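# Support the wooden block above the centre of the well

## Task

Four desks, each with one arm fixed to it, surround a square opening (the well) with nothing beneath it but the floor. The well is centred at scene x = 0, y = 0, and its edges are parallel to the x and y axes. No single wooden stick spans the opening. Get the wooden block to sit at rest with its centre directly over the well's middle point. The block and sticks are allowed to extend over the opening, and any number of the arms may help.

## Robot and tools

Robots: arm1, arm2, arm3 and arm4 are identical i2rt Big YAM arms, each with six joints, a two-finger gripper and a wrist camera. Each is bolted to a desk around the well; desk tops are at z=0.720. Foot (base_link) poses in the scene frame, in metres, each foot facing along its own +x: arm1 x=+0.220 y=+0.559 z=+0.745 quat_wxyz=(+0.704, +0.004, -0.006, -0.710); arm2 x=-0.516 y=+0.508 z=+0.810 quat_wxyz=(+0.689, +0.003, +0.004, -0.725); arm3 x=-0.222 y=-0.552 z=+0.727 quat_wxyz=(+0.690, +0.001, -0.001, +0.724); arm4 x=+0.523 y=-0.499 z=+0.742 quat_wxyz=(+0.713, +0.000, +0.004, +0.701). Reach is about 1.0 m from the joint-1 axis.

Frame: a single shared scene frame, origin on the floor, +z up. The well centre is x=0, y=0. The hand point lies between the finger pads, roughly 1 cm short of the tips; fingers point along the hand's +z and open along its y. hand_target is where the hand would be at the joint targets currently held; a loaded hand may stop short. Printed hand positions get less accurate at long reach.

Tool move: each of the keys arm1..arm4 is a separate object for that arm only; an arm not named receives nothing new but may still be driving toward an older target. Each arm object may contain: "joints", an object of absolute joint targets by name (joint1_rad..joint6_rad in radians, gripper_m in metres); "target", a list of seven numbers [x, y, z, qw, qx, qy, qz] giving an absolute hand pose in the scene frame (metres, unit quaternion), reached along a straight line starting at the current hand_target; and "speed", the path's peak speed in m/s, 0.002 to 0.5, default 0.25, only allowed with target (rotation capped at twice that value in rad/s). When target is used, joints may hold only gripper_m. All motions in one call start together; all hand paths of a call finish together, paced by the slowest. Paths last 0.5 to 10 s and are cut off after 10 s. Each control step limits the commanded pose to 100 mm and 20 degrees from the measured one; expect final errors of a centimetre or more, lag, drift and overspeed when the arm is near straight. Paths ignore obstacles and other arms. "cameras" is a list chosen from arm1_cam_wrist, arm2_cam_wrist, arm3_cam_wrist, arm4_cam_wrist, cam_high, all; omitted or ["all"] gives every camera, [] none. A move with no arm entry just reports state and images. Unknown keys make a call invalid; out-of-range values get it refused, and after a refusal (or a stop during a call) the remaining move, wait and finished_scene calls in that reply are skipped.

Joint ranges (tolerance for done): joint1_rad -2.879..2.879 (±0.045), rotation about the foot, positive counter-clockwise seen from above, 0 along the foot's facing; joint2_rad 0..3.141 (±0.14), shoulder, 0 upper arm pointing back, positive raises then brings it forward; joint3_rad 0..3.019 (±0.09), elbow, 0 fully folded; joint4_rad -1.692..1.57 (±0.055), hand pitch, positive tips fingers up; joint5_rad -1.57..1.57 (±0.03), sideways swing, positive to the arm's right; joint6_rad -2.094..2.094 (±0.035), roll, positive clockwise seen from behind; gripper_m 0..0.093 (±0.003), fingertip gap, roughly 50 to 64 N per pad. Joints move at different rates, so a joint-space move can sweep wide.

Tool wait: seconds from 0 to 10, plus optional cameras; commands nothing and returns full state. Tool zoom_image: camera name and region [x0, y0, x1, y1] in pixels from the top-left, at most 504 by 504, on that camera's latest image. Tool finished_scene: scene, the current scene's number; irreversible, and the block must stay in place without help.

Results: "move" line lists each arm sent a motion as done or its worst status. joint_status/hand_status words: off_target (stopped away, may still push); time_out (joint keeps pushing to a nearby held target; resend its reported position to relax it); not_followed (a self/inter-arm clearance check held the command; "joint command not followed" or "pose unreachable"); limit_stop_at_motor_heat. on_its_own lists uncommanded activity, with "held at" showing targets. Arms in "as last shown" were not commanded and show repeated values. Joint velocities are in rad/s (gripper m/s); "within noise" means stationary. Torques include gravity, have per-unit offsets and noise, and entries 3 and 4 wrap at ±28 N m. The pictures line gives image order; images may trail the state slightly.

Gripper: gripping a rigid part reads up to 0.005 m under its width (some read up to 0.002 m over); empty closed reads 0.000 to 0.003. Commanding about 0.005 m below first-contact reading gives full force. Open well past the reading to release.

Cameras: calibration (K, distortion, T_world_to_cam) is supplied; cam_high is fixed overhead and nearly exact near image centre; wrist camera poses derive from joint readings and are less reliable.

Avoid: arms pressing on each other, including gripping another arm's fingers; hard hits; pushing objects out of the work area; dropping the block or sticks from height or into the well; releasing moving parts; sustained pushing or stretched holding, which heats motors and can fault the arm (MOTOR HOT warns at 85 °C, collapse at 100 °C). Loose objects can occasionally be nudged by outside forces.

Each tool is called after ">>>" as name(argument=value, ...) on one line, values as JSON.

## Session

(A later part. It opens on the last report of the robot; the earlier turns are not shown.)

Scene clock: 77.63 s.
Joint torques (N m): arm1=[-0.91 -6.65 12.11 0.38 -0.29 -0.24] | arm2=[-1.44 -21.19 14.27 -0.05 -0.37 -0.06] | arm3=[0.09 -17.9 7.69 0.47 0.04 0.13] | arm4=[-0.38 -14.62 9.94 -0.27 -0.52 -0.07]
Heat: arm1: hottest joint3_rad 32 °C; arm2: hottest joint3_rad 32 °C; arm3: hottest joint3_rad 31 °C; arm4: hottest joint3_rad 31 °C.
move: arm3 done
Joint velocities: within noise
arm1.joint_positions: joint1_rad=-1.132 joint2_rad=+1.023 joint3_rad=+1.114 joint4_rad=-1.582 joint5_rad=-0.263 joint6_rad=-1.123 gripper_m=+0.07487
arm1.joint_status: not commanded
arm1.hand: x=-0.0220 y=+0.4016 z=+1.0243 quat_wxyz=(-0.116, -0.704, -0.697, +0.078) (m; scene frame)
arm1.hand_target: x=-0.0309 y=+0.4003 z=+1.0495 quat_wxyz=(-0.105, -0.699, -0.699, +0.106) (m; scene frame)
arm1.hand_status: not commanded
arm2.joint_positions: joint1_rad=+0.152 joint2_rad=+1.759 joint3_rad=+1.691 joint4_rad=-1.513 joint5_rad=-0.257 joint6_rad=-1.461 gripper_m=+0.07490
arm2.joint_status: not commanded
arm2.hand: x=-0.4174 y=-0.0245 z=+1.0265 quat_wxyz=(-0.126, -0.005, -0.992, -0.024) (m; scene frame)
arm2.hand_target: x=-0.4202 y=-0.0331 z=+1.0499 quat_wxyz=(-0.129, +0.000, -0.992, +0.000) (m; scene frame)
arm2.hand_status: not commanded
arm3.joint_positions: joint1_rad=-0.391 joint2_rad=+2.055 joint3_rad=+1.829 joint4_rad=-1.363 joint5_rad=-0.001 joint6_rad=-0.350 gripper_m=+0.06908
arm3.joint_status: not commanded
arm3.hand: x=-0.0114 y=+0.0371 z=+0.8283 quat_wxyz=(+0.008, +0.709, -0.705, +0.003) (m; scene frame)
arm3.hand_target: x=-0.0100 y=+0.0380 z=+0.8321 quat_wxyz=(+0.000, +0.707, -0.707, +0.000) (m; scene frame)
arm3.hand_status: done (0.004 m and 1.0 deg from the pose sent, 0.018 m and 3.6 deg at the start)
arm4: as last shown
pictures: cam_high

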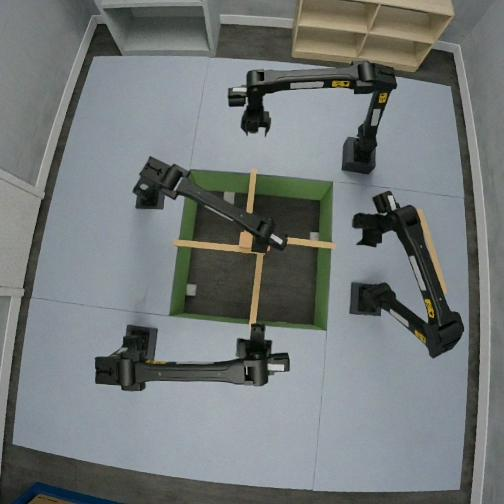

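>>> move(arm3={"target":[-0.010,0.038,0.821,0,-0.7071,0.7071,0],"speed":0.03}, cameras=["cam_high"])

>>> zoom_image(camera="cam_high", region=[205, 195, 305, 295])

Scene clock: 78.90 s.
Joint torques (N m): arm1=[-0.97 -6.65 12.1 0.36 -0.29 -0.23] | arm2=[-0.97 -21.01 14.42 0.05 -0.42 -0.05] | arm3=[0.03 -16.91 7.36 0.55 0.03 0.13] | arm4=[-0.32 -14.56 9.92 -0.29 -0.51 -0.06]
Heat: arm1: hottest joint3_rad 32 °C; arm2: hottest joint3_rad 32 °C; arm3: hottest joint3_rad 31 °C; arm4: hottest joint3_rad 31 °C.
move: arm3 done
Joint velocities: within noise
arm1, arm2: as last shown
arm3.joint_positions: joint1_rad=-0.391 joint2_rad=+2.049 joint3_rad=+1.815 joint4_rad=-1.339 joint5_rad=-0.001 joint6_rad=-0.350 gripper_m=+0.06908
arm3.joint_status: not commanded
arm3.hand: x=-0.0110 y=+0.0384 z=+0.8266 quat_wxyz=(+0.001, +0.709, -0.705, +0.000) (m; scene frame)
arm3.hand_target: x=-0.0100 y=+0.0380 z=+0.8211 quat_wxyz=(+0.000, +0.707, -0.707, +0.000) (m; scene frame)
arm3.hand_status: done (0.006 m and 0.4 deg from the pose sent, 0.007 m and 1.0 deg at the start)
arm4.joint_positions: joint1_rad=+0.137 joint2_rad=+1.747 joint3_rad=+1.850 joint4_rad=-1.678 joint5_rad=-0.249 joint6_rad=-1.439 gripper_m=+0.07491
arm4.joint_status: not commanded
arm4.hand: x=+0.4190 y=+0.0279 z=+1.0277 quat_wxyz=(+0.020, +0.992, -0.006, -0.126) (m; scene frame)
arm4.hand_target: x=+0.4201 y=+0.0321 z=+1.0497 quat_wxyz=(-0.002, +0.992, +0.000, -0.130) (m; scene frame)
arm4.hand_status: not commanded
pictures: cam_high

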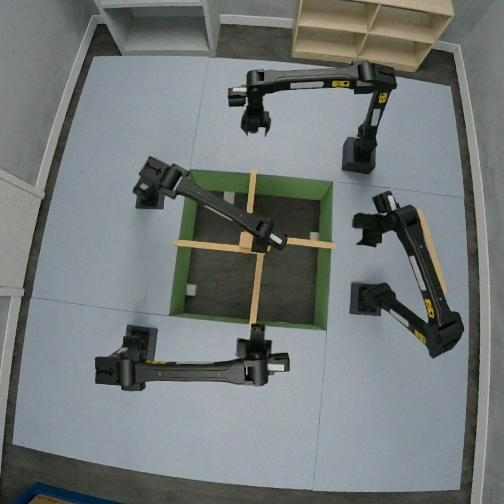

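Scaled by 5.040 from the camera's 504x504 image, which has a finer 720x720 frame.

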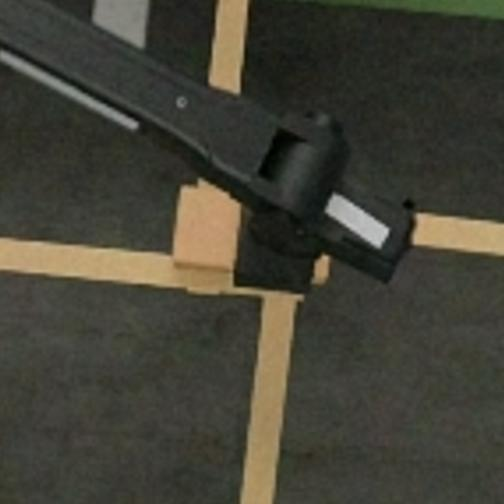

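>>> move(arm3={"target":[-0.010,0.038,0.813,0,-0.7071,0.7071,0],"speed":0.03}, cameras=["cam_high"])

>>> zoom_image(camera="cam_high", region=[205, 195, 305, 295])

Scene clock: 80.10 s.
Joint torques (N m): arm1=[-0.97 -6.59 12.11 0.36 -0.29 -0.23] | arm2=[-1.03 -20.95 14.26 0.12 -0.43 -0.06] | arm3=[0.09 -16.26 7.08 0.76 0.03 0.13] | arm4=[-0.44 -14.62 9.94 -0.32 -0.52 -0.07]
Heat: arm1: hottest joint3_rad 32 °C; arm2: hottest joint3_rad 32 °C; arm3: hottest joint3_rad 31 °C; arm4: hottest joint3_rad 31 °C.
move: arm3 off_target
Joint velocities: within noise
arm1, arm2, arm4: as last shown
arm3.joint_positions: joint1_rad=-0.391 joint2_rad=+2.045 joint3_rad=+1.806 joint4_rad=-1.327 joint5_rad=-0.001 joint6_rad=-0.350 gripper_m=+0.06908
arm3.joint_status: not commanded
arm3.hand: x=-0.0110 y=+0.0384 z=+0.8255 quat_wxyz=(-0.002, +0.709, -0.705, -0.002) (m; scene frame)
arm3.hand_target: x=-0.0101 y=+0.0378 z=+0.8131 quat_wxyz=(+0.000, +0.707, -0.707, +0.000) (m; scene frame)
arm3.hand_status: off_target (0.013 m and 0.5 deg from the pose sent, 0.014 m and 0.4 deg at the start)
pictures: cam_high

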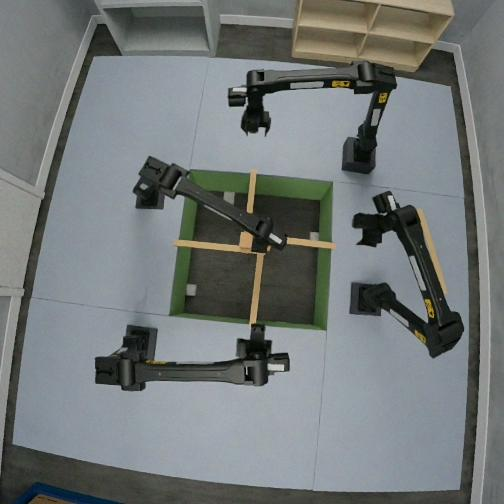

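Scaled by 5.040 from the camera's 504x504 image, which has a finer 720x720 frame.

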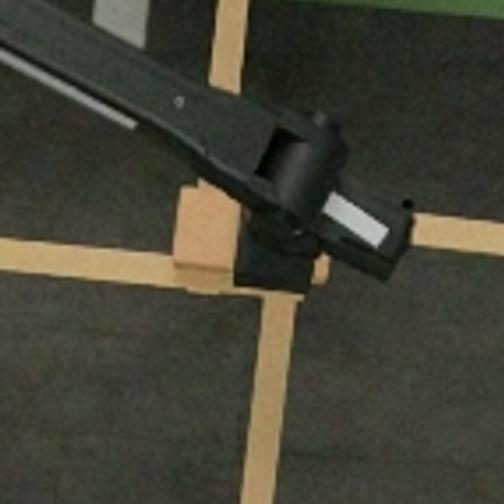

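>>> move(arm3={"target":[-0.011,0.038,0.823,0,-0.7071,0.7071,0],"speed":0.03}, cameras=[])

>>> move(arm3={"joints":{"gripper_m":0.092}}, cameras=["cam_high","arm3_cam_wrist"])

>>> zoom_image(camera="cam_high", region=[205, 195, 305, 295])

Scene clock: 81.27 s.
Joint torques (N m): arm1=[-0.97 -6.59 12.12 0.38 -0.29 -0.24] | arm2=[-1.08 -22.12 14.28 0.09 -0.4 -0.06] | arm3=[0.21 -16.73 8.24 -0.02 0.03 0.15] | arm4=[-0.5 -14.68 9.96 -0.31 -0.51 -0.06]
Heat: arm1: hottest joint3_rad 32 °C; arm2: hottest joint3_rad 32 °C; arm3: hottest joint3_rad 31 °C; arm4: hottest joint3_rad 31 °C.
move: arm3 done
Joint velocities: within noise
arm1, arm2, arm4: as last shown
arm3.joint_positions: joint1_rad=-0.391 joint2_rad=+2.045 joint3_rad=+1.806 joint4_rad=-1.327 joint5_rad=-0.001 joint6_rad=-0.350 gripper_m=+0.06908
arm3.joint_status: not commanded
arm3.hand: x=-0.0109 y=+0.0385 z=+0.8260 quat_wxyz=(-0.003, +0.709, -0.705, -0.002) (m; scene frame)
arm3.hand_target: x=-0.0110 y=+0.0381 z=+0.8230 quat_wxyz=(+0.000, +0.707, -0.707, +0.000) (m; scene frame)
arm3.hand_status: done (0.003 m and 0.6 deg from the pose sent, 0.003 m and 0.5 deg at the start)
pictures: none
No camera images: "cameras" was empty.

Scene clock: 81.87 s.
Joint torques (N m): arm1=[-0.91 -6.65 12.1 0.36 -0.29 -0.23] | arm2=[-0.91 -20.72 14.3 0.09 -0.43 -0.03] | arm3=[0.32 -16.85 8.57 -0.08 0.03 0.15] | arm4=[-0.32 -14.56 9.94 -0.31 -0.5 -0.07]
Heat: arm1: hottest joint3_rad 32 °C; arm2: hottest joint3_rad 32 °C; arm3: hottest joint3_rad 31 °C; arm4: hottest joint3_rad 31 °C.
move: arm3 done
Joint velocities: within noise
arm1, arm2, arm4: as last shown
arm3.joint_positions: joint1_rad=-0.391 joint2_rad=+2.045 joint3_rad=+1.801 joint4_rad=-1.327 joint5_rad=-0.001 joint6_rad=-0.350 gripper_m=+0.09184
arm3.joint_status: all done
arm3.hand: x=-0.0114 y=+0.0371 z=+0.8243 quat_wxyz=(-0.001, +0.709, -0.705, -0.001) (m; scene frame)
arm3.hand_target: x=-0.0110 y=+0.0380 z=+0.8231 quat_wxyz=(+0.000, +0.707, -0.707, +0.000) (m; scene frame)
arm3.hand_status: not commanded
pictures: arm3_cam_wrist, cam_high
camera_calibration:
arm3_cam_wrist: T_world_to_cam=[[0.999877, 0.0150153, -0.00450823, 0.0151906], [0.0148392, -0.813662, 0.581149, -0.444848], [0.00505795, -0.581144, -0.813785, 0.814712], [0, 0, 0, 1]] pos_world=[-0.0127084, 0.111281, 0.921592]

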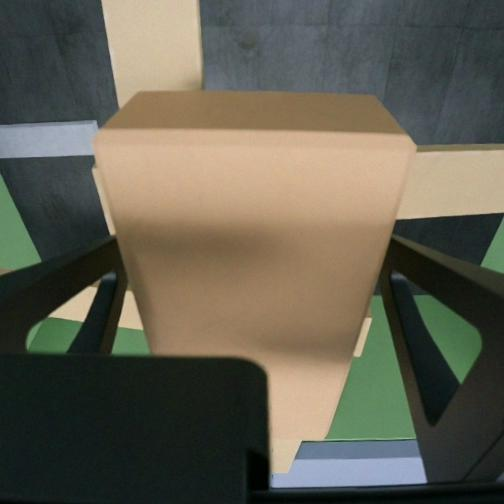

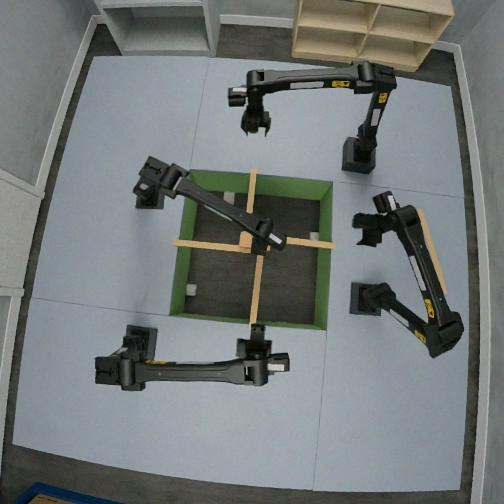

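Scaled by 5.040 from the camera's 504x504 image, which has a finer 720x720 frame.

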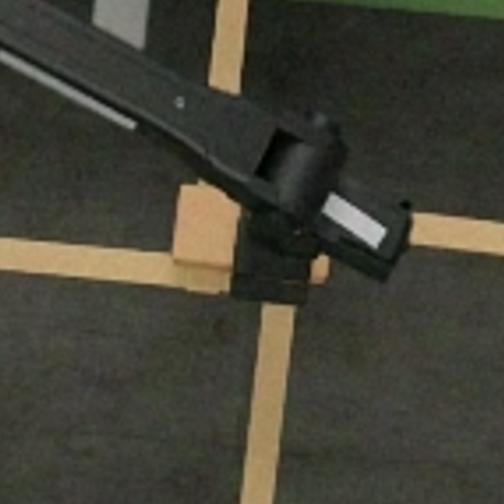

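>>> move(arm3={"target":[-0.005,0.050,0.91,0,-0.7071,0.7071,0],"speed":0.12}, cameras=[])

>>> move(arm3={"target":[0,-0.05,1.02,0,-0.7071,0.7071,0],"speed":0.2}, cameras=[])

>>> move(arm3={"target":[0.06,-0.38,1.02,-0.1092,0.6986,-0.6986,-0.1092],"speed":0.25}, cameras=["cam_high"])

>>> zoom_image(camera="cam_high", region=[205, 195, 305, 295])

>>> zoom_image(camera="cam_high", region=[160, 150, 350, 340])

Scene clock: 83.67 s.
Joint torques (N m): arm1=[-0.91 -6.59 12.11 0.38 -0.29 -0.24] | arm2=[-0.62 -21.01 14.31 0.02 -0.39 -0.01] | arm3=[0.03 -16.67 12.44 -0.36 0.03 0.13] | arm4=[-0.38 -14.62 9.98 -0.31 -0.52 -0.08]
Heat: arm1: hottest joint3_rad 32 °C; arm2: hottest joint3_rad 32 °C; arm3: hottest joint3_rad 31 °C; arm4: hottest joint3_rad 31 °C.
move: arm3 off_target
Joint velocities: within noise
arm1, arm2, arm4: as last shown
arm3.joint_positions: joint1_rad=-0.391 joint2_rad=+2.045 joint3_rad=+1.993 joint4_rad=-1.551 joint5_rad=-0.001 joint6_rad=-0.350 gripper_m=+0.09191
arm3.joint_status: not commanded
arm3.hand: x=-0.0105 y=+0.0394 z=+0.8968 quat_wxyz=(+0.014, +0.709, -0.705, +0.006) (m; scene frame)
arm3.hand_target: x=-0.0052 y=+0.0493 z=+0.9101 quat_wxyz=(-0.001, +0.707, -0.707, +0.000) (m; scene frame)
arm3.hand_status: off_target (0.018 m and 1.8 deg from the pose sent, 0.087 m and 0.4 deg at the start)
pictures: none
No camera images: "cameras" was empty.

Scene clock: 85.27 s.
Joint torques (N m): arm1=[-0.97 -6.65 12.1 0.38 -0.29 -0.24] | arm2=[-0.85 -20.6 14.31 0.02 -0.46 -0.05] | arm3=[-0.03 -15.03 8.69 -0.25 0.01 -0.03] | arm4=[-0.32 -14.62 9.94 -0.29 -0.51 -0.06]
Heat: arm1: hottest joint3_rad 32 °C; arm2: hottest joint3_rad 32 °C; arm3: hottest joint3_rad 31 °C; arm4: hottest joint3_rad 31 °C.
move: arm3 done
Joint velocities: within noise
arm1, arm2, arm4: as last shown
arm3.joint_positions: joint1_rad=-0.460 joint2_rad=+1.782 joint3_rad=+1.904 joint4_rad=-1.670 joint5_rad=-0.001 joint6_rad=-0.403 gripper_m=+0.09191
arm3.joint_status: not commanded
arm3.hand: x=-0.0011 y=-0.0464 z=+1.0130 quat_wxyz=(-0.012, +0.704, -0.710, -0.005) (m; scene frame)
arm3.hand_target: x=-0.0002 y=-0.0501 z=+1.0194 quat_wxyz=(-0.014, +0.707, -0.707, -0.005) (m; scene frame)
arm3.hand_status: done (0.008 m and 1.5 deg from the pose sent, 0.153 m and 1.8 deg at the start; a joint's target at an end of its range on 28 of 48 steps)
pictures: none
No camera images: "cameras" was empty.

Scene clock: 87.77 s.
Joint torques (N m): arm1=[-0.91 -6.65 12.11 0.38 -0.29 -0.23] | arm2=[-0.62 -20.6 14.35 0.08 -0.4 -0.06] | arm3=[-0.26 -6.48 8.95 -0.13 -0.39 -0.02] | arm4=[-0.44 -14.74 9.92 -0.29 -0.51 -0.06]
Heat: arm1: hottest joint3_rad 32 °C; arm2: hottest joint3_rad 33 °C; arm3: hottest joint3_rad 31 °C; arm4: hottest joint3_rad 31 °C.
move: arm3 done
Joint velocities: within noise
arm1, arm2, arm4: as last shown
arm3.joint_positions: joint1_rad=-1.209 joint2_rad=+1.123 joint3_rad=+1.196 joint4_rad=-1.520 joint5_rad=-0.280 joint6_rad=-1.138 gripper_m=+0.09191
arm3.joint_status: not commanded
arm3.hand: x=+0.0610 y=-0.3775 z=+1.0169 quat_wxyz=(-0.108, +0.697, -0.701, -0.109) (m; scene frame)
arm3.hand_target: x=+0.0600 y=-0.3799 z=+1.0199 quat_wxyz=(-0.109, +0.699, -0.699, -0.109) (m; scene frame)
arm3.hand_status: done (0.004 m and 0.4 deg from the pose sent, 0.339 m and 16.4 deg at the start)
pictures: cam_high

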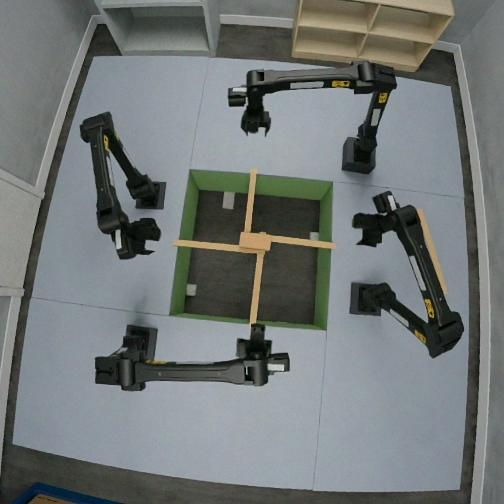

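Scaled by 5.040 from the camera's 504x504 image, which has a finer 720x720 frame.

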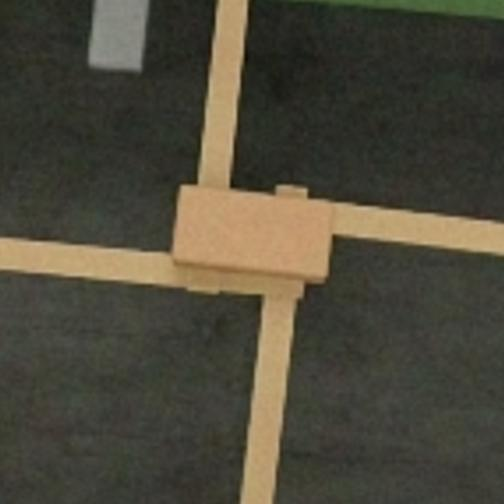

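Scaled by 2.653 from the camera's 504x504 image, which has a finer 720x720 frame.

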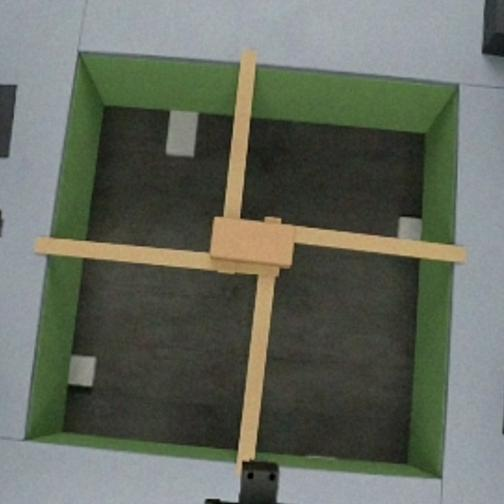

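>>> finished_scene(scene=2)

The scene is finished: the task was done.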